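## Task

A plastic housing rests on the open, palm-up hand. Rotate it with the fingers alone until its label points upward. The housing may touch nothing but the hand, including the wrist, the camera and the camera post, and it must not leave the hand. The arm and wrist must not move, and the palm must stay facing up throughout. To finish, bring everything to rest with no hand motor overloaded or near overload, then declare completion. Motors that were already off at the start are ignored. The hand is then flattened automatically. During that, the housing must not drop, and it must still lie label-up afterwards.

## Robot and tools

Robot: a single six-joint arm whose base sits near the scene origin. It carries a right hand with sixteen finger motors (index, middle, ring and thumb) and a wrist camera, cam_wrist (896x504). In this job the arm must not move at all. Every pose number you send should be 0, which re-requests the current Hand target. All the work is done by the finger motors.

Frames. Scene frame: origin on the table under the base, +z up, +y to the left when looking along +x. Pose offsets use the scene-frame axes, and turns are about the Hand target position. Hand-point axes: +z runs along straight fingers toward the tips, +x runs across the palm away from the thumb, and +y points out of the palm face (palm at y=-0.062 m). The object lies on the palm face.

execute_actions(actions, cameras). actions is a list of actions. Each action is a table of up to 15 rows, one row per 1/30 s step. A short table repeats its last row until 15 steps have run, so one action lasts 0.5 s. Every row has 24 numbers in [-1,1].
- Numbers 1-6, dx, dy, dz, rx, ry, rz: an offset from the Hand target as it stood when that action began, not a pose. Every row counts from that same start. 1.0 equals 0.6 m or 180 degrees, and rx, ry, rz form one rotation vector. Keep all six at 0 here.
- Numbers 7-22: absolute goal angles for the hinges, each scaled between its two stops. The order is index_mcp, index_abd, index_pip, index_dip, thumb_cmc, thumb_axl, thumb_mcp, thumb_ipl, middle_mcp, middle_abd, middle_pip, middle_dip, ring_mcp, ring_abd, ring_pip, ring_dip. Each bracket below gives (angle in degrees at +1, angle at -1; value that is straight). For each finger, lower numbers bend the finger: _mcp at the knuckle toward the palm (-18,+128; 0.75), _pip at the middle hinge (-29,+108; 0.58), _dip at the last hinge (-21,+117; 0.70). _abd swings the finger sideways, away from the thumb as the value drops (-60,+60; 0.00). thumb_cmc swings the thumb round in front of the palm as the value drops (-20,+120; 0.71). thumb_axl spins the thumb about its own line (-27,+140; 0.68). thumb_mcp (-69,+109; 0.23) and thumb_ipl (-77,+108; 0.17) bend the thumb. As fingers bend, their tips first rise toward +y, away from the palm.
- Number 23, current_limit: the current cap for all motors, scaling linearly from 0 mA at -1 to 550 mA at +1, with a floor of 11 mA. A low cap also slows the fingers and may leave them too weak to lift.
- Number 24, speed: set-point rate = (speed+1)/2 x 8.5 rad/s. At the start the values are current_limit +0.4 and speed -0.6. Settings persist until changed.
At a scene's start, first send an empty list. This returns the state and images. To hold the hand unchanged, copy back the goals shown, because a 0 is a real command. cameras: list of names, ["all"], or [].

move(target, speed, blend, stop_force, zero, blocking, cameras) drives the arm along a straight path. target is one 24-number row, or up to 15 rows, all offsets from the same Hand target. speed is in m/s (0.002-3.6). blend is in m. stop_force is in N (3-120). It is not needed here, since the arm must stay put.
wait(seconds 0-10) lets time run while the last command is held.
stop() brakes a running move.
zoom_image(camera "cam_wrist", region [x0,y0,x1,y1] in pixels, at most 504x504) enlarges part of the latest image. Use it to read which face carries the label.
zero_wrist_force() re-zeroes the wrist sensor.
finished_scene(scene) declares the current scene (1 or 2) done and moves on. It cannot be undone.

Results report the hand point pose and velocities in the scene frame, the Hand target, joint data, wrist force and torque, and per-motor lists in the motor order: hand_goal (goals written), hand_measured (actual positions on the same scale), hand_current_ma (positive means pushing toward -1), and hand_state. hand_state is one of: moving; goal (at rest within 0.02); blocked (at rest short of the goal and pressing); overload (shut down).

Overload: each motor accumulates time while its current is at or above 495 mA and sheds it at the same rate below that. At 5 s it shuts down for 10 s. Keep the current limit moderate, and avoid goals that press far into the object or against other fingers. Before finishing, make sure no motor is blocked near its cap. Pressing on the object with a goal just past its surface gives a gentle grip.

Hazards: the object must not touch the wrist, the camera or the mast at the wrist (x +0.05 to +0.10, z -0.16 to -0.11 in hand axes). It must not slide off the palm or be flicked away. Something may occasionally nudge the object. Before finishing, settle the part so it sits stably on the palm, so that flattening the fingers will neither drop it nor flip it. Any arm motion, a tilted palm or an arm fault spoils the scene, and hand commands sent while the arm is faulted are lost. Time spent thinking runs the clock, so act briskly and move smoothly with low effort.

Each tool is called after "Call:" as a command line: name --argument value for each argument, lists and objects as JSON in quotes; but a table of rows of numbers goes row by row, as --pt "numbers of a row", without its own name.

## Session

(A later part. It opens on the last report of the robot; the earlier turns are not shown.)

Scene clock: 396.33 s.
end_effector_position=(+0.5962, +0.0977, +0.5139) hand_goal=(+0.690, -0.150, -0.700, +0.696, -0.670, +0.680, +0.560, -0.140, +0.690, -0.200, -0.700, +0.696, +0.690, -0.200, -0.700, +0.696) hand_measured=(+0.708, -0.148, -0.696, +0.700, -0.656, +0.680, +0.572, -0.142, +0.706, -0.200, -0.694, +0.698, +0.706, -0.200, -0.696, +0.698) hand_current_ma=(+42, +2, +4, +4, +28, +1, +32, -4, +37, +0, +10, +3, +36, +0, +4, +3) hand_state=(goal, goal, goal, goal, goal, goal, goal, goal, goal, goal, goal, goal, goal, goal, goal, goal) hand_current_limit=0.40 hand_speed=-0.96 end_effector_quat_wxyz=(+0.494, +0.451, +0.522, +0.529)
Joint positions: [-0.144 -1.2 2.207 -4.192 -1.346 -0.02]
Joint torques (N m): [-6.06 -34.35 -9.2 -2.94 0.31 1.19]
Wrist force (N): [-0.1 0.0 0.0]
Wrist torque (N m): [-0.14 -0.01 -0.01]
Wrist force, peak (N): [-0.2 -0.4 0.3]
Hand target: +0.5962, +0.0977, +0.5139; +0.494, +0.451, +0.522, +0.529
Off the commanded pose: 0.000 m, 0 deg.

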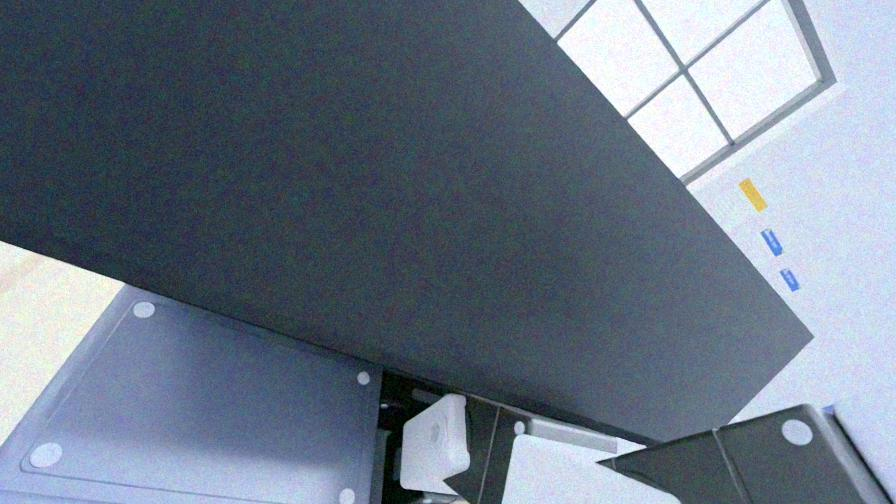

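Call:
execute_actions --actions '[[[0,0,0,0,0,0,0.69,-0.15,-0.66,0.696,-0.671,0.68,0.47,-0.04,0.69,-0.2,-0.66,0.696,0.69,-0.2,-0.66,0.696,0.4,-0.96]],[[0,0,0,0,0,0,0.69,-0.15,-0.60,0.696,-0.671,0.68,0.37,0.06,0.69,-0.2,-0.60,0.696,0.69,-0.2,-0.60,0.696,0.4,-0.96]],[[0,0,0,0,0,0,0.69,-0.15,-0.55,0.696,-0.671,0.68,0.28,0.15,0.69,-0.2,-0.55,0.696,0.69,-0.2,-0.55,0.696,0.4,-0.96]],[[0,0,0,0,0,0,0.69,-0.15,-0.55,0.696,-0.671,0.68,0.28,0.15,0.69,-0.2,-0.55,0.696,0.69,-0.2,-0.55,0.696,0.4,-0.96]]]' --cameras '["cam_wrist"]'

Scene clock: 402.27 s.
end_effector_position=(+0.5962, +0.0977, +0.5139) hand_goal=(+0.690, -0.150, -0.550, +0.696, -0.670, +0.680, +0.280, +0.150, +0.690, -0.200, -0.550, +0.696, +0.690, -0.200, -0.550, +0.696) hand_measured=(+0.714, -0.146, -0.552, +0.700, -0.672, +0.678, +0.310, +0.148, +0.706, -0.200, -0.552, +0.698, +0.706, -0.200, -0.552, +0.698) hand_current_ma=(+59, +4, -3, +4, -1, -3, +106, -4, +37, +0, -2, +3, +36, +0, -3, +3) hand_state=(blocked, goal, goal, goal, goal, goal, blocked, goal, goal, goal, goal, goal, goal, goal, goal, goal) hand_current_limit=0.40 hand_speed=-0.96 end_effector_quat_wxyz=(+0.494, +0.451, +0.522, +0.529)
Joint positions: [-0.144 -1.2 2.207 -4.192 -1.346 -0.02]
Joint torques (N m): [-6.82 -34.48 -9.12 -2.91 0.39 0.99]
Wrist force (N): [0.1 0.0 -0.1]
Wrist torque (N m): [-0.12 -0.03 0.00]
Wrist force, peak (N): [-0.1 -0.6 0.2]
Hand target: +0.5962, +0.0977, +0.5139; +0.494, +0.451, +0.522, +0.529
Off the commanded pose: 0.000 m, 0 deg.

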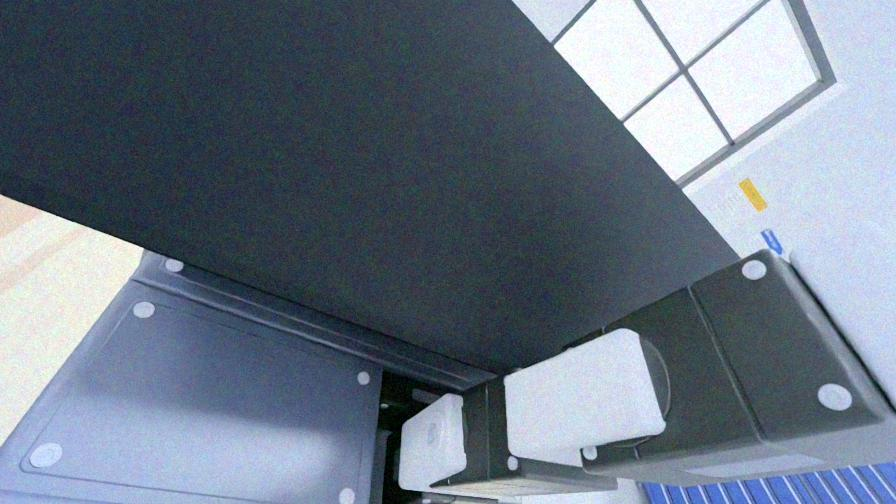

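Call:
execute_actions --actions '[[[0,0,0,0,0,0,0.69,-0.15,-0.46,0.696,-0.671,0.68,0.26,0.168,0.69,-0.2,-0.46,0.696,0.69,-0.2,-0.46,0.696,0.4,-0.96]],[[0,0,0,0,0,0,0.69,-0.15,-0.46,0.696,-0.671,0.68,0.20,0.168,0.69,-0.2,-0.46,0.696,0.69,-0.2,-0.46,0.696,0.4,-0.96]],[[0,0,0,0,0,0,0.69,-0.15,-0.46,0.696,-0.671,0.68,0.20,0.168,0.69,-0.2,-0.46,0.696,0.69,-0.2,-0.46,0.696,0.4,-0.96]]]' --cameras '["cam_wrist"]'

Scene clock: 409.57 s.
end_effector_position=(+0.5962, +0.0977, +0.5139) hand_goal=(+0.690, -0.150, -0.460, +0.696, -0.670, +0.680, +0.200, +0.168, +0.690, -0.200, -0.460, +0.696, +0.690, -0.200, -0.460, +0.696) hand_measured=(+0.720, -0.142, -0.462, +0.700, -0.670, +0.676, +0.236, +0.166, +0.706, -0.200, -0.462, +0.698, +0.706, -0.200, -0.462, +0.698) hand_current_ma=(+81, +10, -2, +4, +0, -5, +131, -3, +37, +1, -2, +3, +36, +0, -2, +3) hand_state=(blocked, goal, goal, goal, goal, goal, blocked, goal, goal, goal, goal, goal, goal, goal, goal, goal) hand_current_limit=0.40 hand_speed=-0.96 end_effector_quat_wxyz=(+0.494, +0.451, +0.522, +0.529)
Joint positions: [-0.144 -1.2 2.207 -4.192 -1.346 -0.02]
Joint torques (N m): [-7.57 -34.83 -8.91 -2.85 0.54 1]
Wrist force (N): [0.2 -0.2 0.0]
Wrist torque (N m): [-0.13 -0.04 0.00]
Wrist force, peak (N): [-0.5 -0.1 0.1]
Hand target: +0.5962, +0.0977, +0.5139; +0.494, +0.451, +0.522, +0.529
Off the commanded pose: 0.000 m, 0 deg.

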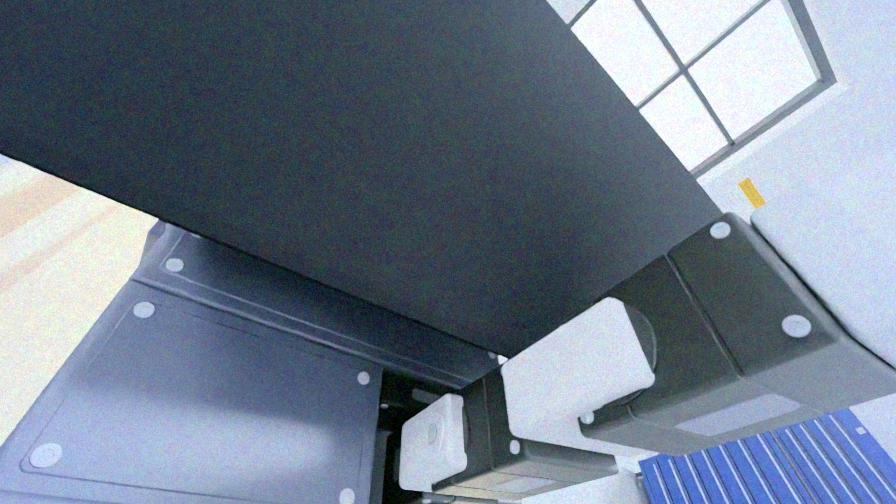

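Call:
execute_actions --actions '[[[0,0,0,0,0,0,0.69,-0.15,-0.42,0.696,-0.671,0.68,0.15,0.168,0.69,-0.2,-0.42,0.696,0.69,-0.2,-0.42,0.696,0.4,-0.96]],[[0,0,0,0,0,0,0.69,-0.15,-0.42,0.696,-0.671,0.68,0.10,0.168,0.69,-0.2,-0.42,0.696,0.69,-0.2,-0.42,0.696,0.4,-0.96]],[[0,0,0,0,0,0,0.69,-0.15,-0.42,0.696,-0.671,0.68,0.10,0.168,0.69,-0.2,-0.42,0.696,0.69,-0.2,-0.42,0.696,0.4,-0.96]]]' --cameras '["cam_wrist"]'

Scene clock: 412.57 s.
end_effector_position=(+0.5962, +0.0977, +0.5139) hand_goal=(+0.690, -0.150, -0.420, +0.696, -0.670, +0.680, +0.100, +0.168, +0.690, -0.200, -0.420, +0.696, +0.690, -0.200, -0.420, +0.696) hand_measured=(+0.716, -0.146, -0.422, +0.700, -0.670, +0.678, +0.130, +0.166, +0.706, -0.198, -0.422, +0.698, +0.706, -0.200, -0.422, +0.698) hand_current_ma=(+64, +6, -2, +4, +1, -4, +100, -3, +37, +2, -2, +3, +36, +0, -2, +3) hand_state=(blocked, goal, goal, goal, goal, goal, blocked, goal, goal, goal, goal, goal, goal, goal, goal, goal) hand_current_limit=0.40 hand_speed=-0.96 end_effector_quat_wxyz=(+0.494, +0.451, +0.522, +0.529)
Joint positions: [-0.144 -1.2 2.207 -4.192 -1.346 -0.02]
Joint torques (N m): [-7.51 -35.21 -8.94 -2.86 0.5 1.07]
Wrist force (N): [0.0 -0.1 -0.1]
Wrist torque (N m): [-0.11 -0.01 -0.02]
Wrist force, peak (N): [0.0 -0.2 0.4]
Hand target: +0.5962, +0.0977, +0.5139; +0.494, +0.451, +0.522, +0.529
Off the commanded pose: 0.000 m, 0 deg.

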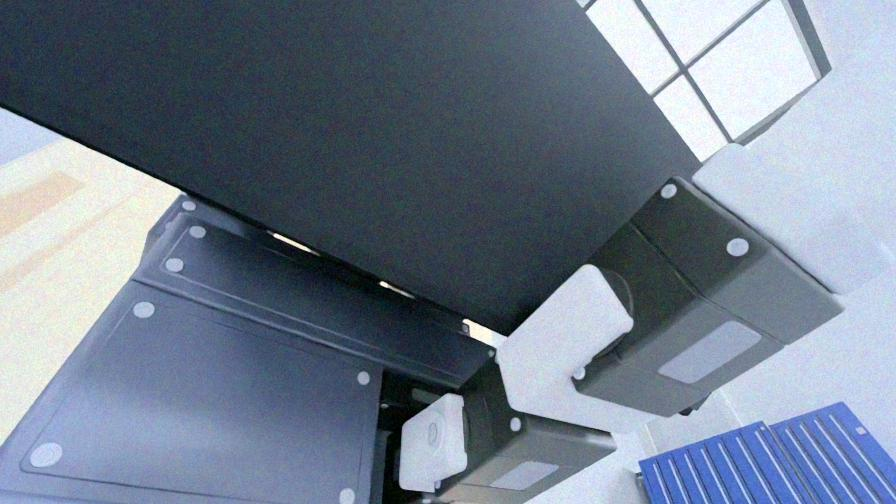

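Call:
execute_actions --actions '[[[0,0,0,0,0,0,0.69,-0.15,-0.42,0.696,-0.671,0.68,0.05,0.168,0.69,-0.2,-0.42,0.696,0.69,-0.2,-0.42,0.696,0.4,-0.96]],[[0,0,0,0,0,0,0.69,-0.15,-0.42,0.696,-0.671,0.68,0.0,0.168,0.69,-0.2,-0.42,0.696,0.69,-0.2,-0.42,0.696,0.4,-0.96]],[[0,0,0,0,0,0,0.69,-0.15,-0.42,0.696,-0.671,0.68,0.0,0.168,0.69,-0.2,-0.42,0.696,0.69,-0.2,-0.42,0.696,0.4,-0.96]]]' --cameras '["cam_wrist"]'

Scene clock: 415.27 s.
end_effector_position=(+0.5962, +0.0977, +0.5139) hand_goal=(+0.690, -0.150, -0.420, +0.696, -0.670, +0.680, +0.000, +0.168, +0.690, -0.200, -0.420, +0.696, +0.690, -0.200, -0.420, +0.696) hand_measured=(+0.720, -0.144, -0.422, +0.700, -0.664, +0.670, +0.112, +0.166, +0.708, -0.198, -0.422, +0.698, +0.706, -0.200, -0.422, +0.698) hand_current_ma=(+77, +7, -2, +4, +9, -23, +385, -3, +41, +2, -2, +3, +36, +0, -2, +3) hand_state=(blocked, goal, goal, goal, goal, goal, blocked, goal, goal, goal, goal, goal, goal, goal, goal, goal) hand_current_limit=0.40 hand_speed=-0.96 end_effector_quat_wxyz=(+0.494, +0.451, +0.522, +0.529)
Joint positions: [-0.144 -1.2 2.207 -4.192 -1.346 -0.02]
Joint torques (N m): [-7.5 -34.84 -8.81 -2.9 0.56 0.88]
Wrist force (N): [-0.1 -0.2 0.1]
Wrist torque (N m): [-0.13 0.00 -0.03]
Wrist force, peak (N): [0.0 0.0 0.5]
Hand target: +0.5962, +0.0977, +0.5139; +0.494, +0.451, +0.522, +0.529
Off the commanded pose: 0.000 m, 0 deg.

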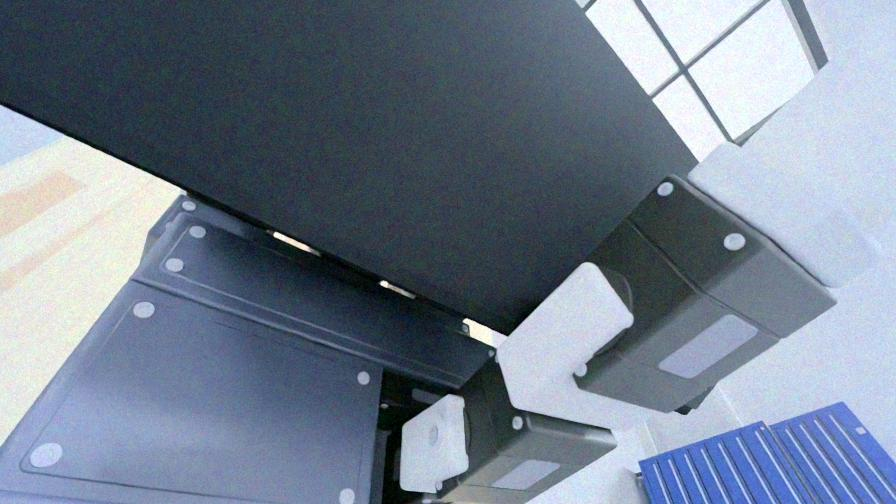

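Call:
execute_actions --actions '[[[0,0,0,0,0,0,0.69,-0.15,-0.40,0.696,-0.671,0.68,0.07,0.168,0.69,-0.2,-0.40,0.696,0.69,-0.2,-0.40,0.696,0.4,-0.96]],[[0,0,0,0,0,0,0.69,-0.15,-0.34,0.696,-0.671,0.68,0.05,0.168,0.69,-0.2,-0.34,0.696,0.69,-0.2,-0.34,0.696,0.4,-0.97]],[[0,0,0,0,0,0,0.69,-0.15,-0.34,0.696,-0.671,0.68,0.05,0.168,0.69,-0.2,-0.34,0.696,0.69,-0.2,-0.34,0.696,0.4,-0.97]]]' --cameras '["cam_wrist"]'

Scene clock: 417.70 s.
end_effector_position=(+0.5962, +0.0977, +0.5139) hand_goal=(+0.690, -0.150, -0.340, +0.696, -0.670, +0.680, +0.050, +0.168, +0.690, -0.200, -0.340, +0.696, +0.690, -0.200, -0.340, +0.696) hand_measured=(+0.720, -0.144, -0.342, +0.700, -0.664, +0.670, +0.112, +0.166, +0.708, -0.198, -0.342, +0.698, +0.706, -0.200, -0.342, +0.698) hand_current_ma=(+78, +7, -2, +4, +9, -23, +267, -3, +42, +2, -2, +3, +36, +0, -2, +3) hand_state=(blocked, goal, goal, goal, goal, goal, blocked, goal, goal, goal, goal, goal, goal, goal, goal, goal) hand_current_limit=0.40 hand_speed=-0.97 end_effector_quat_wxyz=(+0.494, +0.451, +0.522, +0.529)
Joint positions: [-0.144 -1.2 2.207 -4.192 -1.346 -0.02]
Joint torques (N m): [-7.64 -34.91 -9.29 -2.84 0.54 0.99]
Wrist force (N): [-0.1 0.0 -0.1]
Wrist torque (N m): [-0.08 0.00 -0.02]
Wrist force, peak (N): [-0.5 0.0 -0.1]
Hand target: +0.5962, +0.0977, +0.5139; +0.494, +0.451, +0.522, +0.529
Off the commanded pose: 0.000 m, 0 deg.

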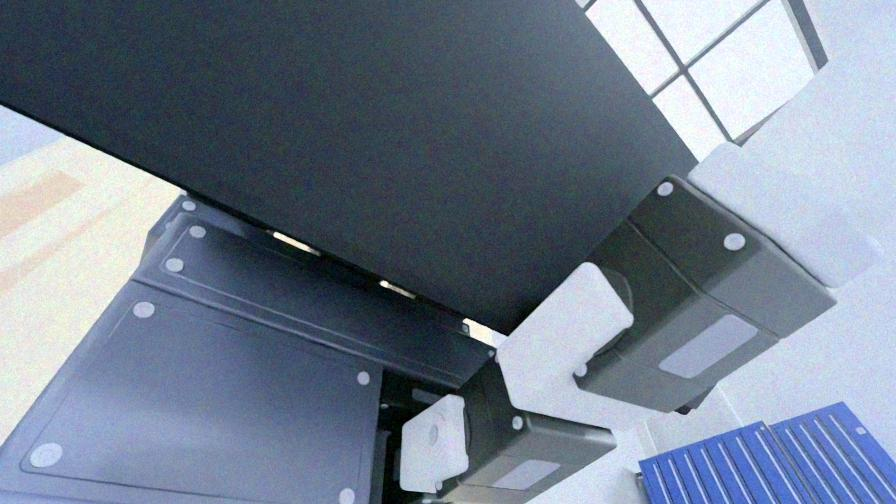

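Call:
execute_actions --actions '[[[0,0,0,0,0,0,0.69,-0.15,-0.40,0.696,-0.671,0.68,0.14,0.168,0.69,-0.2,-0.40,0.696,0.69,-0.2,-0.40,0.696,0.4,-0.97]],[[0,0,0,0,0,0,0.69,-0.15,-0.44,0.696,-0.671,0.68,0.18,0.168,0.69,-0.2,-0.44,0.696,0.69,-0.2,-0.44,0.696,0.4,-0.97]],[[0,0,0,0,0,0,0.69,-0.15,-0.44,0.696,-0.671,0.68,0.18,0.168,0.69,-0.2,-0.44,0.696,0.69,-0.2,-0.44,0.696,0.4,-0.97]]]' --cameras '["cam_wrist"]'

Scene clock: 429.27 s.
end_effector_position=(+0.5962, +0.0977, +0.5139) hand_goal=(+0.690, -0.150, -0.440, +0.696, -0.670, +0.680, +0.180, +0.168, +0.690, -0.200, -0.440, +0.696, +0.690, -0.200, -0.440, +0.696) hand_measured=(+0.712, -0.146, -0.436, +0.700, -0.670, +0.678, +0.176, +0.166, +0.708, -0.198, -0.436, +0.698, +0.706, -0.200, -0.436, +0.698) hand_current_ma=(+52, +4, +7, +4, +0, -3, -7, -3, +42, +2, +6, +3, +36, +0, +7, +3) hand_state=(blocked, goal, goal, goal, goal, goal, goal, goal, goal, goal, goal, goal, goal, goal, goal, goal) hand_current_limit=0.40 hand_speed=-0.97 end_effector_quat_wxyz=(+0.494, +0.451, +0.522, +0.529)
Joint positions: [-0.144 -1.2 2.207 -4.192 -1.346 -0.02]
Joint torques (N m): [-7.92 -35.3 -8.89 -2.84 0.96 0.86]
Wrist force (N): [0.1 -0.1 0.1]
Wrist torque (N m): [-0.12 -0.02 -0.02]
Wrist force, peak (N): [0.2 -0.3 0.6]
Hand target: +0.5962, +0.0977, +0.5139; +0.494, +0.451, +0.522, +0.529
Off the commanded pose: 0.000 m, 0 deg.

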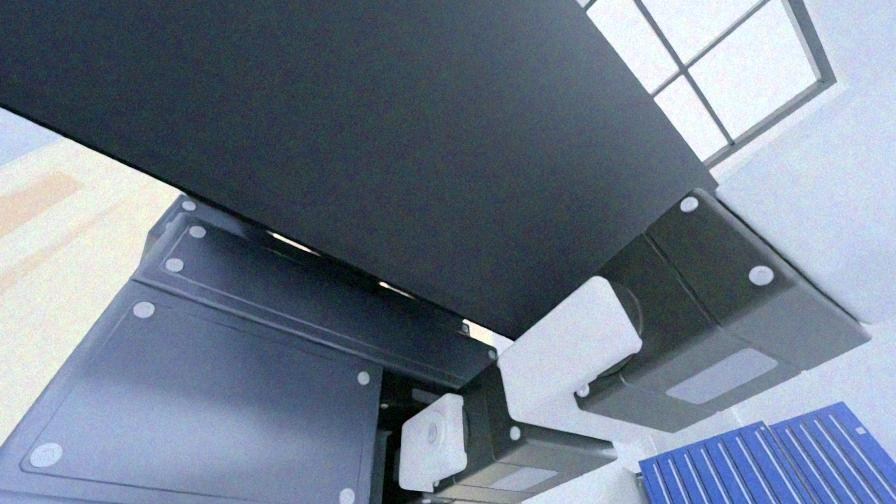

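Call:
zoom_image --camera "cam_wrist" --region '[400, 240, 720, 460]'

Scaled by 1.575.

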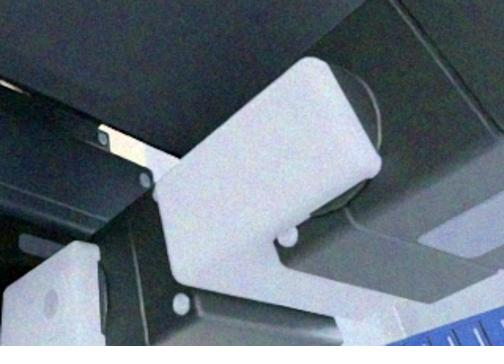

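Call:
execute_actions --actions '[[[0,0,0,0,0,0,0.69,-0.15,-0.44,0.696,-0.671,0.68,0.25,0.168,0.69,-0.2,-0.44,0.696,0.69,-0.2,-0.44,0.696,0.4,-0.97]],[[0,0,0,0,0,0,0.69,-0.15,-0.44,0.696,-0.671,0.68,0.32,0.10,0.69,-0.2,-0.44,0.696,0.69,-0.2,-0.44,0.696,0.4,-0.97]],[[0,0,0,0,0,0,0.69,-0.15,-0.44,0.696,-0.671,0.68,0.32,0.10,0.69,-0.2,-0.44,0.696,0.69,-0.2,-0.44,0.696,0.4,-0.97]]]' --cameras '["cam_wrist"]'

Scene clock: 453.93 s.
end_effector_position=(+0.5962, +0.0977, +0.5139) hand_goal=(+0.690, -0.150, -0.440, +0.696, -0.670, +0.680, +0.320, +0.100, +0.690, -0.200, -0.440, +0.696, +0.690, -0.200, -0.440, +0.696) hand_measured=(+0.712, -0.146, -0.436, +0.700, -0.670, +0.678, +0.320, +0.102, +0.708, -0.198, -0.436, +0.698, +0.706, -0.200, -0.436, +0.698) hand_current_ma=(+52, +4, +7, +4, +0, -1, +0, +4, +42, +2, +6, +3, +36, +0, +7, +3) hand_state=(blocked, goal, goal, goal, goal, goal, goal, goal, goal, goal, goal, goal, goal, goal, goal, goal) hand_current_limit=0.40 hand_speed=-0.97 end_effector_quat_wxyz=(+0.494, +0.451, +0.522, +0.529)
Joint positions: [-0.144 -1.2 2.207 -4.192 -1.346 -0.02]
Joint torques (N m): [-9.77 -36.73 -8.62 -2.7 1.18 0.39]
Wrist force (N): [-0.1 0.0 0.1]
Wrist torque (N m): [-0.13 0.00 -0.03]
Wrist force, peak (N): [-0.2 -0.4 0.4]
Hand target: +0.5962, +0.0977, +0.5139; +0.494, +0.451, +0.522, +0.529
Off the commanded pose: 0.000 m, 0 deg.

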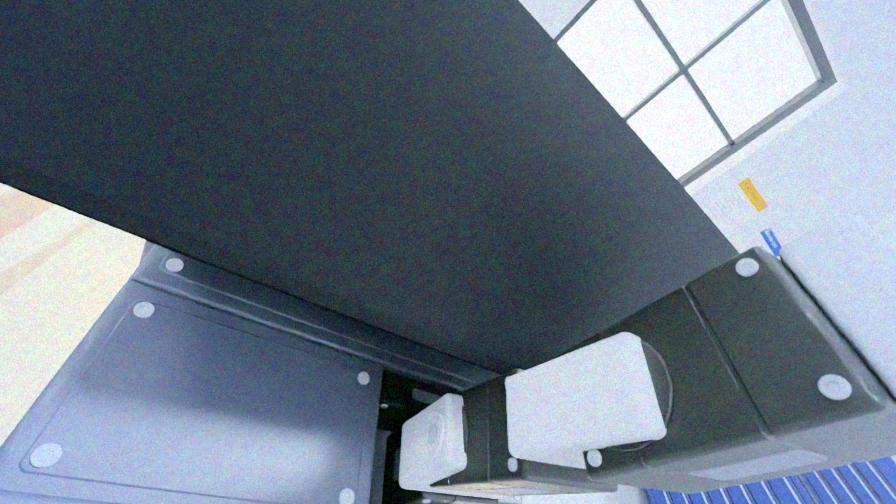

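Call:
execute_actions --actions '[[[0,0,0,0,0,0,0.69,-0.15,-0.44,0.696,-0.671,0.68,0.32,0.10,0.69,-0.2,-0.44,0.696,0.69,-0.2,-0.44,0.696,0.4,-0.97]]]' --cameras '["cam_wrist"]'

Scene clock: 459.47 s.
end_effector_position=(+0.5962, +0.0977, +0.5139) hand_goal=(+0.690, -0.150, -0.440, +0.696, -0.670, +0.680, +0.320, +0.100, +0.690, -0.200, -0.440, +0.696, +0.690, -0.200, -0.440, +0.696) hand_measured=(+0.712, -0.146, -0.436, +0.700, -0.670, +0.678, +0.320, +0.102, +0.708, -0.198, -0.436, +0.698, +0.706, -0.200, -0.436, +0.698) hand_current_ma=(+52, +4, +7, +4, +0, -1, +0, +4, +42, +2, +6, +3, +36, +0, +7, +3) hand_state=(blocked, goal, goal, goal, goal, goal, goal, goal, goal, goal, goal, goal, goal, goal, goal, goal) hand_current_limit=0.40 hand_speed=-0.97 end_effector_quat_wxyz=(+0.494, +0.451, +0.522, +0.529)
Joint positions: [-0.144 -1.2 2.207 -4.192 -1.346 -0.02]
Joint torques (N m): [-10.17 -36.32 -8.88 -2.7 1.11 0.3]
Wrist force (N): [-0.1 0.0 0.1]
Wrist torque (N m): [-0.13 0.00 -0.03]
Wrist force, peak (N): [-0.1 -0.2 0.5]
Hand target: +0.5962, +0.0977, +0.5139; +0.494, +0.451, +0.522, +0.529
Off the commanded pose: 0.000 m, 0 deg.

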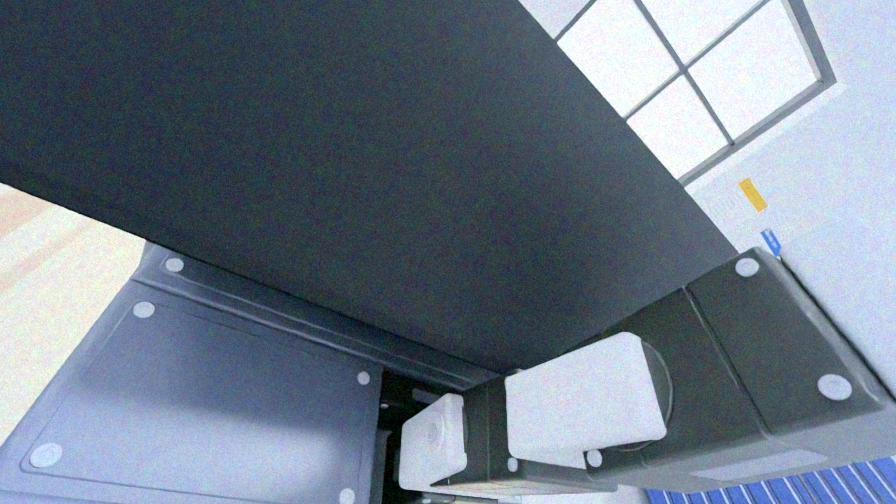

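Call:
zoom_image --camera "cam_wrist" --region '[380, 220, 780, 504]'

Scaled by 1.260.

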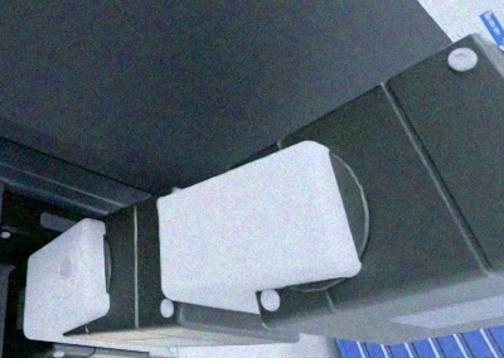

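Call:
execute_actions --actions '[[[0,0,0,0,0,0,0.69,-0.15,-0.3,0.696,-0.671,0.68,0.32,0.10,0.69,-0.2,-0.3,0.696,0.69,-0.2,-0.3,0.696,0.4,-0.95]]]' --cameras '["cam_wrist"]'

Call:
execute_actions --actions '[[[0,0,0,0,0,0,0.69,-0.15,-0.3,0.696,-0.671,0.68,0.25,0.10,0.69,-0.2,-0.3,0.696,0.69,-0.2,-0.3,0.696,0.4,-0.97]]]' --cameras '["cam_wrist"]'

Scene clock: 474.97 s.
end_effector_position=(+0.5962, +0.0977, +0.5139) hand_goal=(+0.690, -0.150, -0.300, +0.696, -0.670, +0.680, +0.320, +0.100, +0.690, -0.200, -0.300, +0.696, +0.690, -0.200, -0.300, +0.696) hand_measured=(+0.712, -0.146, -0.302, +0.700, -0.670, +0.678, +0.320, +0.102, +0.708, -0.198, -0.302, +0.698, +0.706, -0.200, -0.302, +0.698) hand_current_ma=(+52, +4, -2, +4, +0, -1, +0, +4, +42, +2, -1, +3, +36, +0, -2, +3) hand_state=(blocked, goal, goal, goal, goal, goal, goal, goal, goal, goal, goal, goal, goal, goal, goal, goal) hand_current_limit=0.40 hand_speed=-0.95 end_effector_quat_wxyz=(+0.494, +0.451, +0.522, +0.529)
Joint positions: [-0.144 -1.2 2.207 -4.192 -1.346 -0.02]
Joint torques (N m): [-9.7 -36.45 -9.17 -2.65 1.17 0.06]
Wrist force (N): [-0.4 -0.3 0.1]
Wrist torque (N m): [-0.16 0.03 -0.06]
Wrist force, peak (N): [-0.2 -0.2 0.4]
Hand target: +0.5962, +0.0977, +0.5139; +0.494, +0.451, +0.522, +0.529
Off the commanded pose: 0.000 m, 0 deg.

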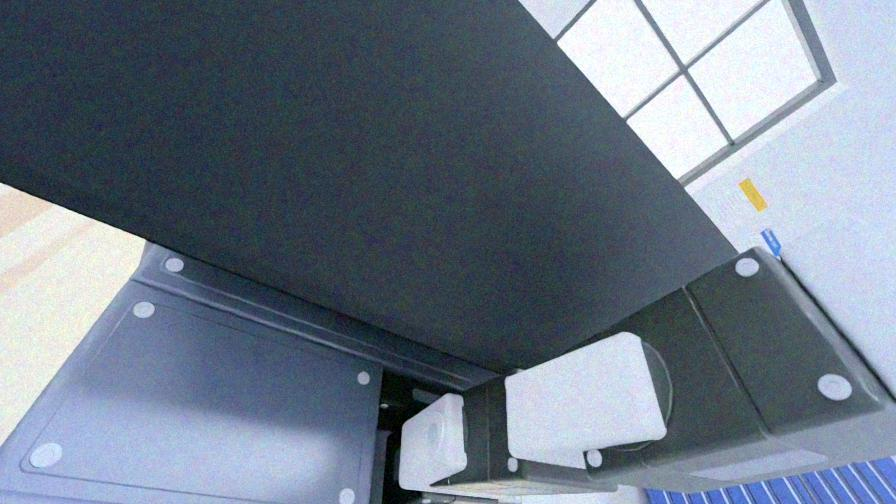

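Scene clock: 476.03 s.
end_effector_position=(+0.5962, +0.0977, +0.5139) hand_goal=(+0.690, -0.150, -0.300, +0.696, -0.670, +0.680, +0.250, +0.100, +0.690, -0.200, -0.300, +0.696, +0.690, -0.200, -0.300, +0.696) hand_measured=(+0.712, -0.146, -0.302, +0.700, -0.668, +0.678, +0.276, +0.102, +0.708, -0.198, -0.302, +0.698, +0.706, -0.200, -0.302, +0.698) hand_current_ma=(+53, +6, -2, +4, +2, -1, +90, +4, +42, +2, -1, +3, +36, +0, -2, +3) hand_state=(blocked, goal, goal, goal, goal, goal, blocked, goal, goal, goal, goal, goal, goal, goal, goal, goal) hand_current_limit=0.40 hand_speed=-0.97 end_effector_quat_wxyz=(+0.494, +0.451, +0.522, +0.529)
Joint positions: [-0.144 -1.2 2.207 -4.192 -1.346 -0.02]
Joint torques (N m): [-10.01 -36.02 -8.73 -2.72 1.15 0.18]
Wrist force (N): [0.0 0.0 0.4]
Wrist torque (N m): [-0.14 -0.03 -0.01]
Wrist force, peak (N): [-0.2 -0.1 0.5]
Hand target: +0.5962, +0.0977, +0.5139; +0.494, +0.451, +0.522, +0.529
Off the commanded pose: 0.000 m, 0 deg.

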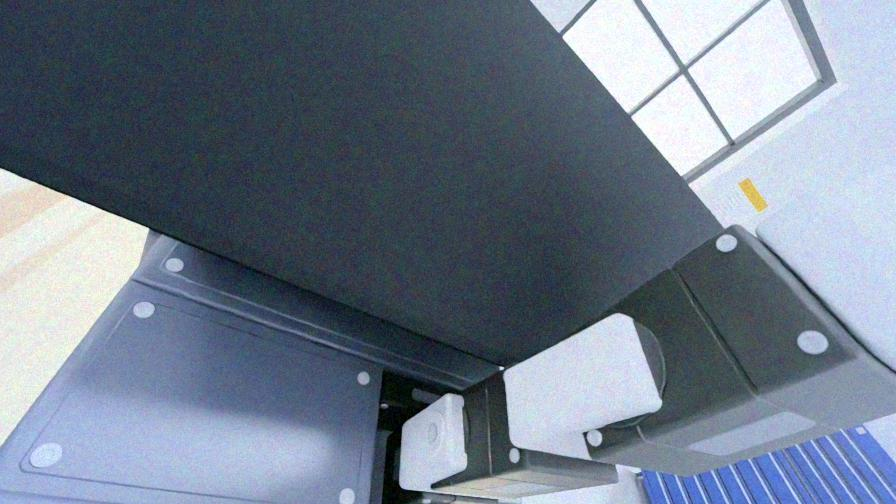

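Call:
execute_actions --actions '[[[0,0,0,0,0,0,0.69,-0.15,-0.3,0.696,-0.671,0.68,0.18,0.10,0.69,-0.2,-0.3,0.696,0.69,-0.2,-0.3,0.696,0.4,-0.97]]]' --cameras '["cam_wrist"]'

Call:
execute_actions --actions '[[[0,0,0,0,0,0,0.69,-0.15,-0.3,0.696,-0.671,0.68,0.11,0.10,0.69,-0.2,-0.3,0.696,0.69,-0.2,-0.3,0.696,0.4,-0.97]]]' --cameras '["cam_wrist"]'

Scene clock: 477.67 s.
end_effector_position=(+0.5962, +0.0977, +0.5139) hand_goal=(+0.690, -0.150, -0.300, +0.696, -0.670, +0.680, +0.180, +0.100, +0.690, -0.200, -0.300, +0.696, +0.690, -0.200, -0.300, +0.696) hand_measured=(+0.714, -0.144, -0.302, +0.700, -0.668, +0.680, +0.198, +0.102, +0.708, -0.198, -0.302, +0.698, +0.706, -0.200, -0.302, +0.698) hand_current_ma=(+61, +8, -1, +4, +3, +0, +52, +4, +42, +2, -1, +3, +36, +0, -1, +3) hand_state=(blocked, goal, goal, goal, goal, goal, goal, goal, goal, goal, goal, goal, goal, goal, goal, goal) hand_current_limit=0.40 hand_speed=-0.97 end_effector_quat_wxyz=(+0.494, +0.451, +0.522, +0.529)
Joint positions: [-0.144 -1.2 2.207 -4.192 -1.346 -0.02]
Joint torques (N m): [-9.71 -36.29 -8.72 -2.67 1.08 0.16]
Wrist force (N): [-0.2 0.1 -0.2]
Wrist torque (N m): [-0.07 0.02 -0.03]
Wrist force, peak (N): [-0.3 -0.4 0.1]
Hand target: +0.5962, +0.0977, +0.5139; +0.494, +0.451, +0.522, +0.529
Off the commanded pose: 0.000 m, 0 deg.

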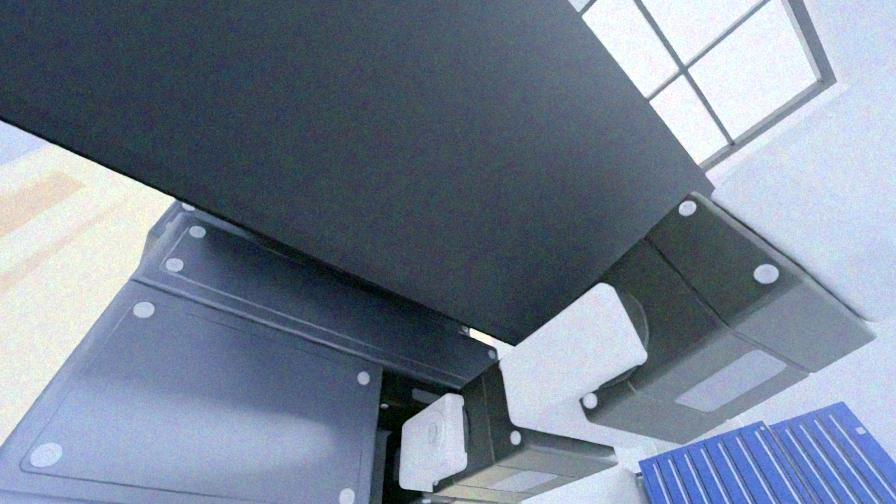

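Scene clock: 478.57 s.
end_effector_position=(+0.5962, +0.0977, +0.5139) hand_goal=(+0.690, -0.150, -0.300, +0.696, -0.670, +0.680, +0.110, +0.100, +0.690, -0.200, -0.300, +0.696, +0.690, -0.200, -0.300, +0.696) hand_measured=(+0.714, -0.146, -0.302, +0.700, -0.668, +0.680, +0.132, +0.102, +0.708, -0.198, -0.302, +0.698, +0.706, -0.200, -0.302, +0.698) hand_current_ma=(+60, +5, -1, +4, +1, -2, +68, +4, +42, +2, -1, +3, +36, +0, -1, +3) hand_state=(blocked, goal, goal, goal, goal, goal, moving, goal, goal, goal, goal, goal, goal, goal, goal, goal) hand_current_limit=0.40 hand_speed=-0.97 end_effector_quat_wxyz=(+0.494, +0.451, +0.522, +0.529)
Joint positions: [-0.144 -1.2 2.207 -4.192 -1.346 -0.02]
Joint torques (N m): [-9.77 -36.22 -9.23 -2.68 1.07 0.16]
Wrist force (N): [-0.1 0.0 0.1]
Wrist torque (N m): [-0.11 0.00 -0.03]
Wrist force, peak (N): [-0.3 0.0 0.3]
Hand target: +0.5962, +0.0977, +0.5139; +0.494, +0.451, +0.522, +0.529
Off the commanded pose: 0.000 m, 0 deg.

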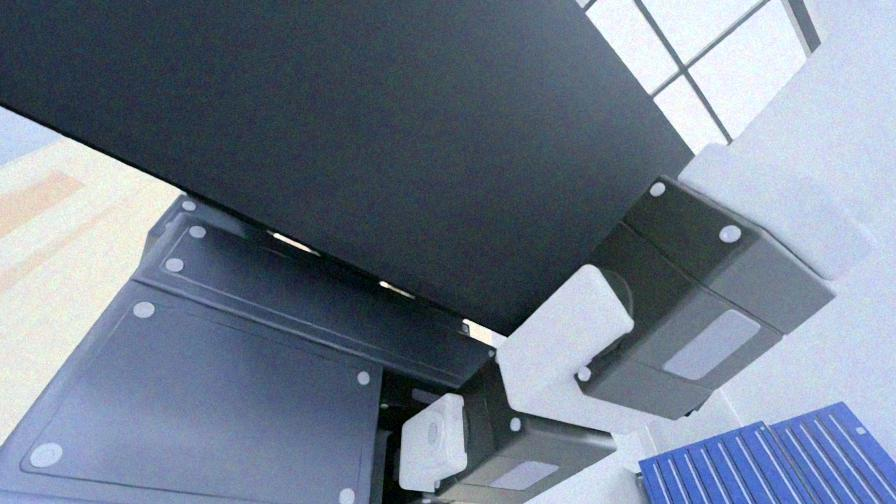

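Call:
execute_actions --actions '[[[0,0,0,0,0,0,0.69,-0.15,-0.3,0.696,-0.671,0.68,0.25,0.10,0.69,-0.2,-0.3,0.696,0.69,-0.2,-0.3,0.696,0.4,-0.97]]]' --cameras '["cam_wrist"]'

Call:
execute_actions --actions '[[[0,0,0,0,0,0,0.69,-0.15,-0.1,0.696,-0.671,0.68,0.25,0.10,0.69,-0.2,-0.1,0.696,0.69,-0.2,-0.1,0.696,0.4,-0.95]]]' --cameras '["cam_wrist"]'

Call:
execute_actions --actions '[[[0,0,0,0,0,0,0.69,-0.15,0.1,0.696,-0.671,0.68,0.25,0.10,0.69,-0.2,0.1,0.696,0.69,-0.2,0.1,0.696,0.4,-0.95]]]' --cameras '["cam_wrist"]'

Scene clock: 492.23 s.
end_effector_position=(+0.5962, +0.0977, +0.5139) hand_goal=(+0.690, -0.150, -0.300, +0.696, -0.670, +0.680, +0.250, +0.100, +0.690, -0.200, -0.300, +0.696, +0.690, -0.200, -0.300, +0.696) hand_measured=(+0.712, -0.146, -0.302, +0.700, -0.670, +0.678, +0.250, +0.102, +0.708, -0.198, -0.302, +0.698, +0.706, -0.200, -0.302, +0.698) hand_current_ma=(+53, +4, -1, +4, +1, -1, +0, +4, +42, +2, -1, +3, +36, +0, -1, +3) hand_state=(blocked, goal, goal, goal, goal, goal, goal, goal, goal, goal, goal, goal, goal, goal, goal, goal) hand_current_limit=0.40 hand_speed=-0.97 end_effector_quat_wxyz=(+0.494, +0.451, +0.522, +0.529)
Joint positions: [-0.144 -1.2 2.207 -4.192 -1.346 -0.02]
Joint torques (N m): [-9.52 -35.65 -8.51 -2.83 1.06 -0.13]
Wrist force (N): [-0.3 -0.2 0.1]
Wrist torque (N m): [-0.14 0.02 -0.05]
Wrist force, peak (N): [-0.4 0.0 0.3]
Hand target: +0.5962, +0.0977, +0.5139; +0.494, +0.451, +0.522, +0.529
Off the commanded pose: 0.000 m, 0 deg.

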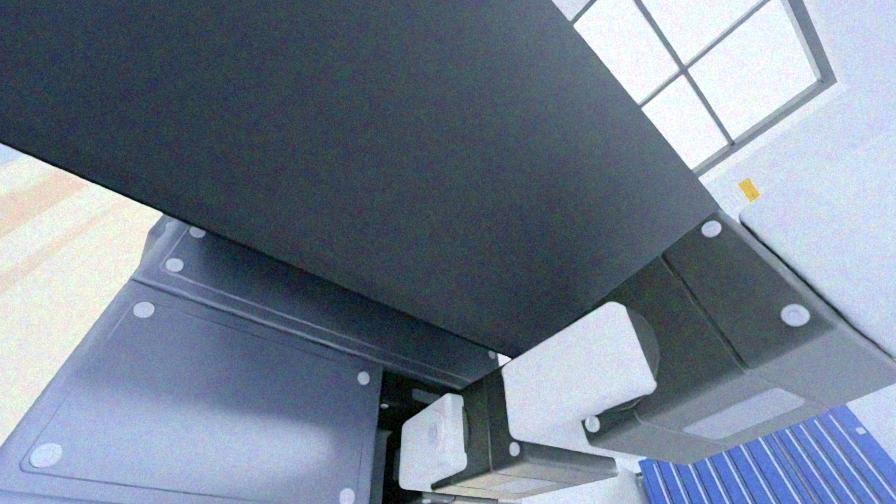

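Scene clock: 493.60 s.
end_effector_position=(+0.5962, +0.0977, +0.5139) hand_goal=(+0.690, -0.150, -0.100, +0.696, -0.670, +0.680, +0.250, +0.100, +0.690, -0.200, -0.100, +0.696, +0.690, -0.200, -0.100, +0.696) hand_measured=(+0.712, -0.146, -0.102, +0.700, -0.670, +0.678, +0.250, +0.102, +0.708, -0.198, -0.100, +0.698, +0.706, -0.200, -0.100, +0.698) hand_current_ma=(+53, +4, -1, +4, +1, -1, +0, +4, +42, +2, -1, +3, +36, +0, -1, +3) hand_state=(blocked, goal, goal, goal, goal, goal, goal, goal, goal, goal, goal, goal, goal, goal, goal, goal) hand_current_limit=0.40 hand_speed=-0.95 end_effector_quat_wxyz=(+0.494, +0.451, +0.522, +0.529)
Joint positions: [-0.144 -1.2 2.207 -4.192 -1.346 -0.02]
Joint torques (N m): [-9.96 -35.45 -8.42 -2.76 1.01 -0.15]
Wrist force (N): [-0.1 -0.2 0.3]
Wrist torque (N m): [-0.14 0.00 -0.03]
Wrist force, peak (N): [0.0 -0.3 0.4]
Hand target: +0.5962, +0.0977, +0.5139; +0.494, +0.451, +0.522, +0.529
Off the commanded pose: 0.000 m, 0 deg.

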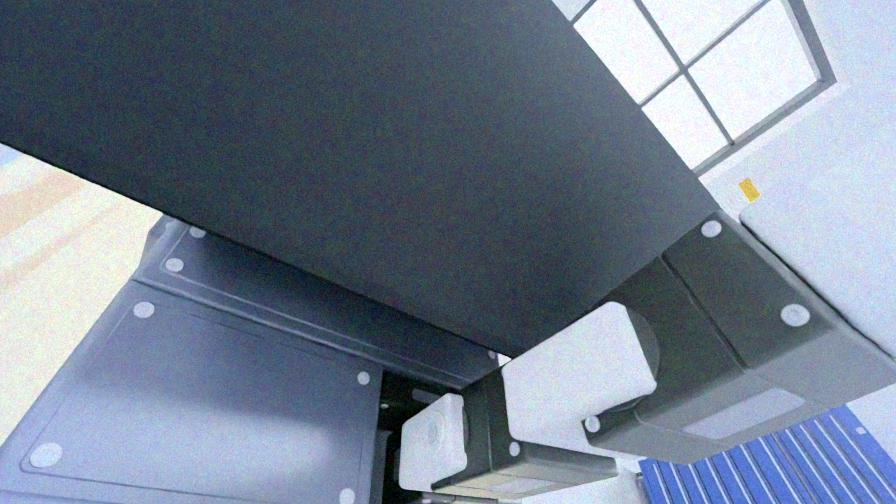

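Scene clock: 494.97 s.
end_effector_position=(+0.5962, +0.0977, +0.5139) hand_goal=(+0.690, -0.150, +0.100, +0.696, -0.670, +0.680, +0.250, +0.100, +0.690, -0.200, +0.100, +0.696, +0.690, -0.200, +0.100, +0.696) hand_measured=(+0.712, -0.146, +0.100, +0.700, -0.670, +0.678, +0.250, +0.102, +0.708, -0.198, +0.100, +0.698, +0.706, -0.200, +0.100, +0.698) hand_current_ma=(+53, +4, +0, +4, +1, -1, +0, +4, +42, +2, +0, +3, +36, +0, +0, +3) hand_state=(blocked, goal, goal, goal, goal, goal, goal, goal, goal, goal, goal, goal, goal, goal, goal, goal) hand_current_limit=0.40 hand_speed=-0.95 end_effector_quat_wxyz=(+0.494, +0.451, +0.522, +0.529)
Joint positions: [-0.144 -1.2 2.207 -4.192 -1.346 -0.02]
Joint torques (N m): [-9.93 -35.53 -8.76 -2.78 1.06 -0.12]
Wrist force (N): [0.0 0.0 0.1]
Wrist torque (N m): [-0.09 -0.01 -0.03]
Wrist force, peak (N): [0.2 -0.4 0.2]
Hand target: +0.5962, +0.0977, +0.5139; +0.494, +0.451, +0.522, +0.529
Off the commanded pose: 0.000 m, 0 deg.

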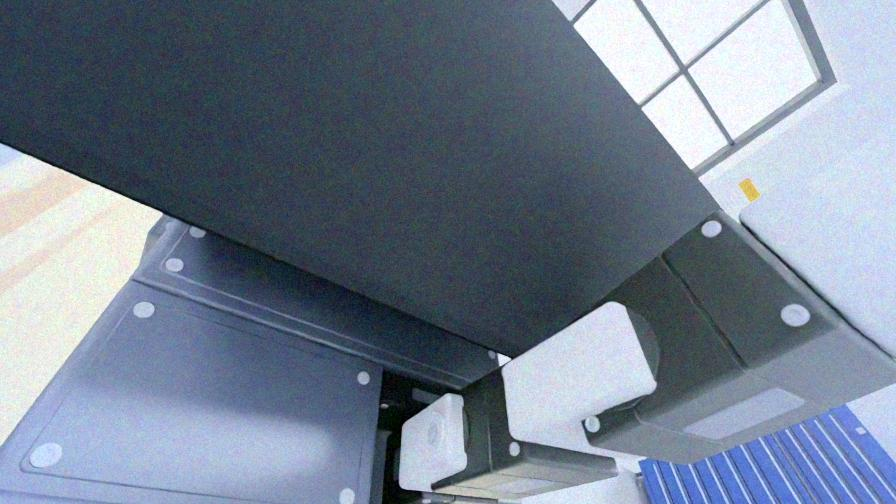

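Call:
execute_actions --actions '[[[0,0,0,0,0,0,0.69,-0.15,0.3,0.696,-0.671,0.68,0.25,0.10,0.69,-0.2,0.3,0.696,0.69,-0.2,0.3,0.696,0.4,-0.95]]]' --cameras '[]'

Call:
execute_actions --actions '[[[0,0,0,0,0,0,0.69,-0.15,0.5,0.696,-0.671,0.68,0.25,0.10,0.69,-0.2,0.5,0.696,0.69,-0.2,0.5,0.696,0.4,-0.95]]]' --cameras '["cam_wrist"]'

Call:
execute_actions --actions '[[[0,0,0,0,0,0,0.69,-0.15,0.5,0.696,-0.671,0.68,0.15,0.10,0.69,-0.2,0.5,0.696,0.69,-0.2,0.5,0.696,0.4,-0.97]]]' --cameras '["cam_wrist"]'

Scene clock: 497.30 s.
end_effector_position=(+0.5962, +0.0977, +0.5139) hand_goal=(+0.690, -0.150, +0.300, +0.696, -0.670, +0.680, +0.250, +0.100, +0.690, -0.200, +0.300, +0.696, +0.690, -0.200, +0.300, +0.696) hand_measured=(+0.712, -0.146, +0.300, +0.700, -0.670, +0.678, +0.250, +0.102, +0.708, -0.198, +0.300, +0.698, +0.706, -0.200, +0.300, +0.698) hand_current_ma=(+53, +4, +0, +4, +1, -1, +0, +4, +42, +2, +0, +3, +36, +0, +0, +3) hand_state=(blocked, goal, goal, goal, goal, goal, goal, goal, goal, goal, goal, goal, goal, goal, goal, goal) hand_current_limit=0.40 hand_speed=-0.95 end_effector_quat_wxyz=(+0.494, +0.451, +0.522, +0.529)
Joint positions: [-0.144 -1.2 2.207 -4.192 -1.346 -0.02]
Joint torques (N m): [-9.92 -35.49 -8.88 -2.88 1 -0.19]
Wrist force (N): [0.1 0.0 0.2]
Wrist torque (N m): [-0.10 -0.03 -0.01]
Wrist force, peak (N): [-0.1 0.0 0.5]
Hand target: +0.5962, +0.0977, +0.5139; +0.494, +0.451, +0.522, +0.529
Off the commanded pose: 0.000 m, 0 deg.
No camera images: "cameras" was empty.

Scene clock: 498.67 s.
end_effector_position=(+0.5962, +0.0977, +0.5139) hand_goal=(+0.690, -0.150, +0.500, +0.696, -0.670, +0.680, +0.250, +0.100, +0.690, -0.200, +0.500, +0.696, +0.690, -0.200, +0.500, +0.696) hand_measured=(+0.712, -0.146, +0.500, +0.700, -0.670, +0.678, +0.250, +0.102, +0.708, -0.198, +0.500, +0.698, +0.706, -0.200, +0.500, +0.698) hand_current_ma=(+53, +4, +0, +4, +1, -1, +0, +4, +42, +2, +0, +3, +36, +0, +0, +3) hand_state=(blocked, goal, goal, goal, goal, goal, goal, goal, goal, goal, goal, goal, goal, goal, goal, goal) hand_current_limit=0.40 hand_speed=-0.95 end_effector_quat_wxyz=(+0.494, +0.451, +0.522, +0.529)
Joint positions: [-0.144 -1.2 2.207 -4.192 -1.346 -0.02]
Joint torques (N m): [-9.67 -35.3 -8.52 -2.79 1.05 -0.17]
Wrist force (N): [0.0 -0.2 0.2]
Wrist torque (N m): [-0.13 -0.01 -0.03]
Wrist force, peak (N): [-0.2 -0.4 0.4]
Hand target: +0.5962, +0.0977, +0.5139; +0.494, +0.451, +0.522, +0.529
Off the commanded pose: 0.000 m, 0 deg.

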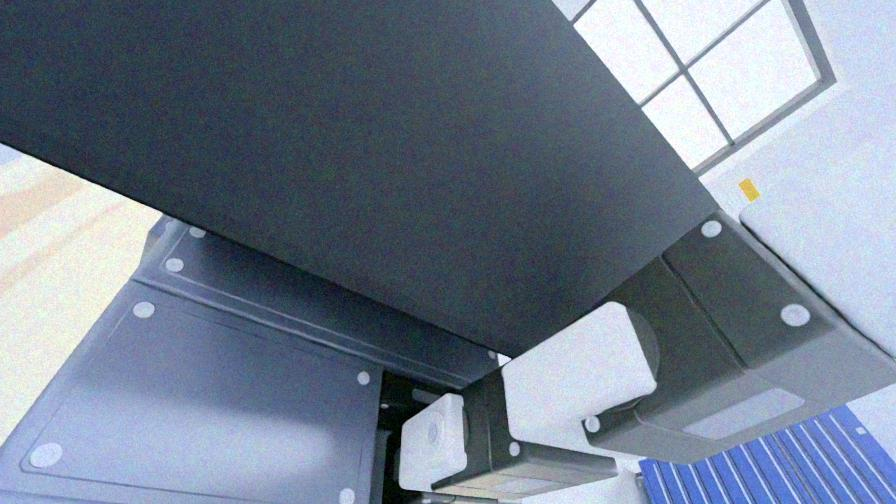

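Scene clock: 499.37 s.
end_effector_position=(+0.5962, +0.0977, +0.5139) hand_goal=(+0.690, -0.150, +0.500, +0.696, -0.670, +0.680, +0.150, +0.100, +0.690, -0.200, +0.500, +0.696, +0.690, -0.200, +0.500, +0.696) hand_measured=(+0.712, -0.146, +0.500, +0.700, -0.668, +0.678, +0.234, +0.102, +0.708, -0.198, +0.500, +0.698, +0.706, -0.200, +0.500, +0.698) hand_current_ma=(+53, +4, +0, +4, +2, -2, +143, +4, +42, +2, +0, +3, +36, +0, +0, +3) hand_state=(blocked, goal, goal, goal, goal, goal, moving, goal, goal, goal, goal, goal, goal, goal, goal, goal) hand_current_limit=0.40 hand_speed=-0.97 end_effector_quat_wxyz=(+0.494, +0.451, +0.522, +0.529)
Joint positions: [-0.144 -1.2 2.207 -4.192 -1.346 -0.02]
Joint torques (N m): [-10.11 -35.2 -8.11 -2.86 0.94 -0.17]
Wrist force (N): [-0.2 -0.2 0.1]
Wrist torque (N m): [-0.12 0.01 -0.04]
Wrist force, peak (N): [-0.2 -0.5 0.2]
Hand target: +0.5962, +0.0977, +0.5139; +0.494, +0.451, +0.522, +0.529
Off the commanded pose: 0.000 m, 0 deg.

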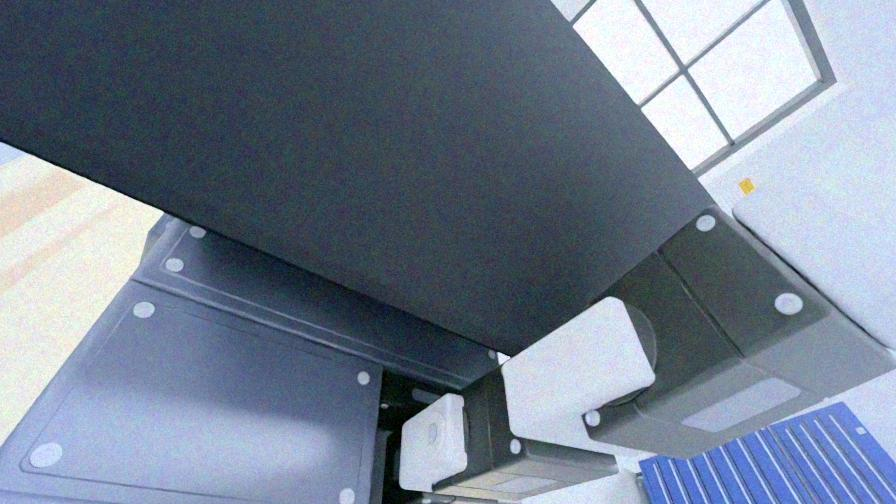

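Call:
execute_actions --actions '[[[0,0,0,0,0,0,0.69,-0.15,0.5,0.696,-0.671,0.68,0.15,0.10,0.69,-0.2,0.5,0.696,0.69,-0.2,0.5,0.696,0.4,-0.97]]]' --cameras '["cam_wrist"]'

Call:
execute_actions --actions '[[[0,0,0,0,0,0,0.69,-0.15,0.5,0.696,-0.671,0.68,0.15,0.10,0.69,-0.2,0.5,0.696,0.69,-0.2,0.5,0.696,0.4,-0.97]]]' --cameras '["cam_wrist"]'

Scene clock: 500.60 s.
end_effector_position=(+0.5962, +0.0977, +0.5139) hand_goal=(+0.690, -0.150, +0.500, +0.696, -0.670, +0.680, +0.150, +0.100, +0.690, -0.200, +0.500, +0.696, +0.690, -0.200, +0.500, +0.696) hand_measured=(+0.712, -0.146, +0.500, +0.700, -0.668, +0.680, +0.152, +0.102, +0.708, -0.198, +0.500, +0.698, +0.706, -0.200, +0.500, +0.698) hand_current_ma=(+53, +4, +0, +4, +1, +1, +5, +3, +42, +2, +0, +3, +36, +0, +0, +3) hand_state=(blocked, goal, goal, goal, goal, goal, goal, goal, goal, goal, goal, goal, goal, goal, goal, goal) hand_current_limit=0.40 hand_speed=-0.97 end_effector_quat_wxyz=(+0.494, +0.451, +0.522, +0.529)
Joint positions: [-0.144 -1.2 2.207 -4.192 -1.346 -0.02]
Joint torques (N m): [-9.7 -34.88 -8.44 -2.86 1 -0.23]
Wrist force (N): [-0.1 -0.2 0.1]
Wrist torque (N m): [-0.10 0.00 -0.04]
Wrist force, peak (N): [-0.2 -0.4 0.1]
Hand target: +0.5962, +0.0977, +0.5139; +0.494, +0.451, +0.522, +0.529
Off the commanded pose: 0.000 m, 0 deg.

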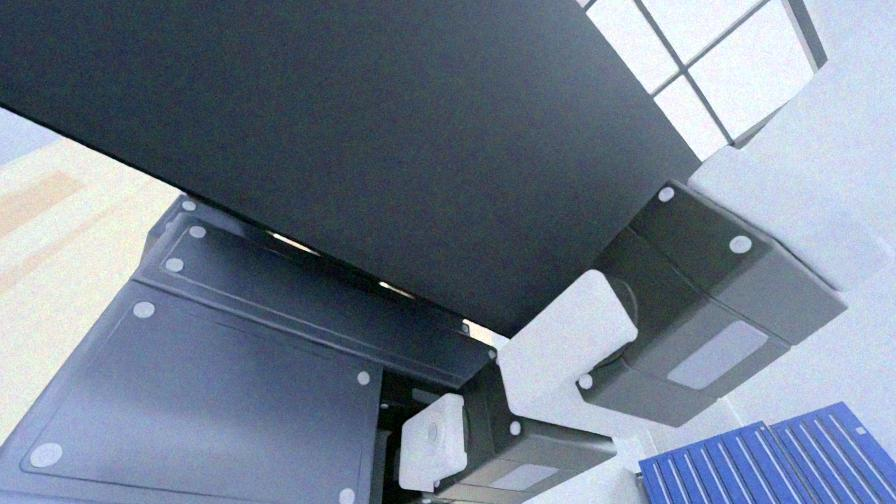

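Scene clock: 501.30 s.
end_effector_position=(+0.5962, +0.0977, +0.5139) hand_goal=(+0.690, -0.150, +0.500, +0.696, -0.670, +0.680, +0.150, +0.100, +0.690, -0.200, +0.500, +0.696, +0.690, -0.200, +0.500, +0.696) hand_measured=(+0.712, -0.146, +0.500, +0.700, -0.668, +0.680, +0.152, +0.102, +0.708, -0.198, +0.500, +0.698, +0.706, -0.200, +0.500, +0.698) hand_current_ma=(+53, +4, +0, +4, +1, +1, +5, +3, +42, +2, +0, +3, +36, +0, +0, +3) hand_state=(blocked, goal, goal, goal, goal, goal, goal, goal, goal, goal, goal, goal, goal, goal, goal, goal) hand_current_limit=0.40 hand_speed=-0.97 end_effector_quat_wxyz=(+0.494, +0.451, +0.522, +0.529)
Joint positions: [-0.144 -1.2 2.207 -4.192 -1.346 -0.02]
Joint torques (N m): [-10.16 -35.2 -8.15 -2.77 1 -0.22]
Wrist force (N): [-0.2 -0.1 0.2]
Wrist torque (N m): [-0.12 0.00 -0.03]
Wrist force, peak (N): [0.1 -0.1 0.3]
Hand target: +0.5962, +0.0977, +0.5139; +0.494, +0.451, +0.522, +0.529
Off the commanded pose: 0.000 m, 0 deg.

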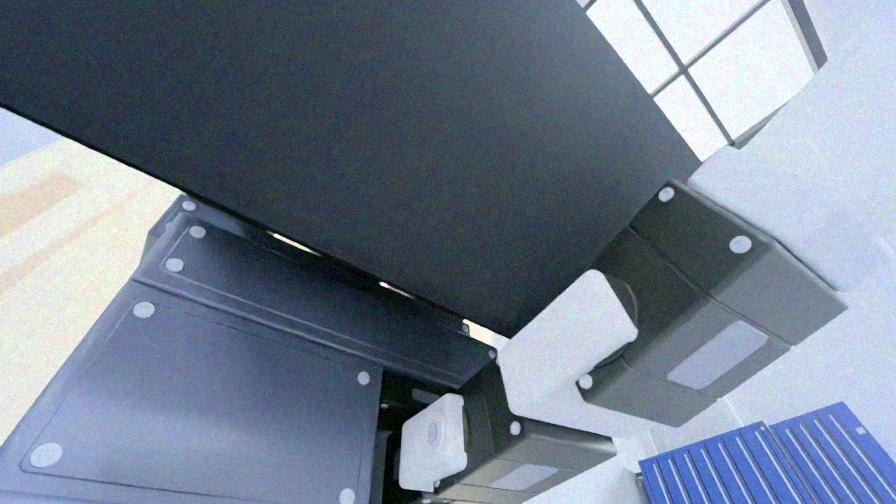

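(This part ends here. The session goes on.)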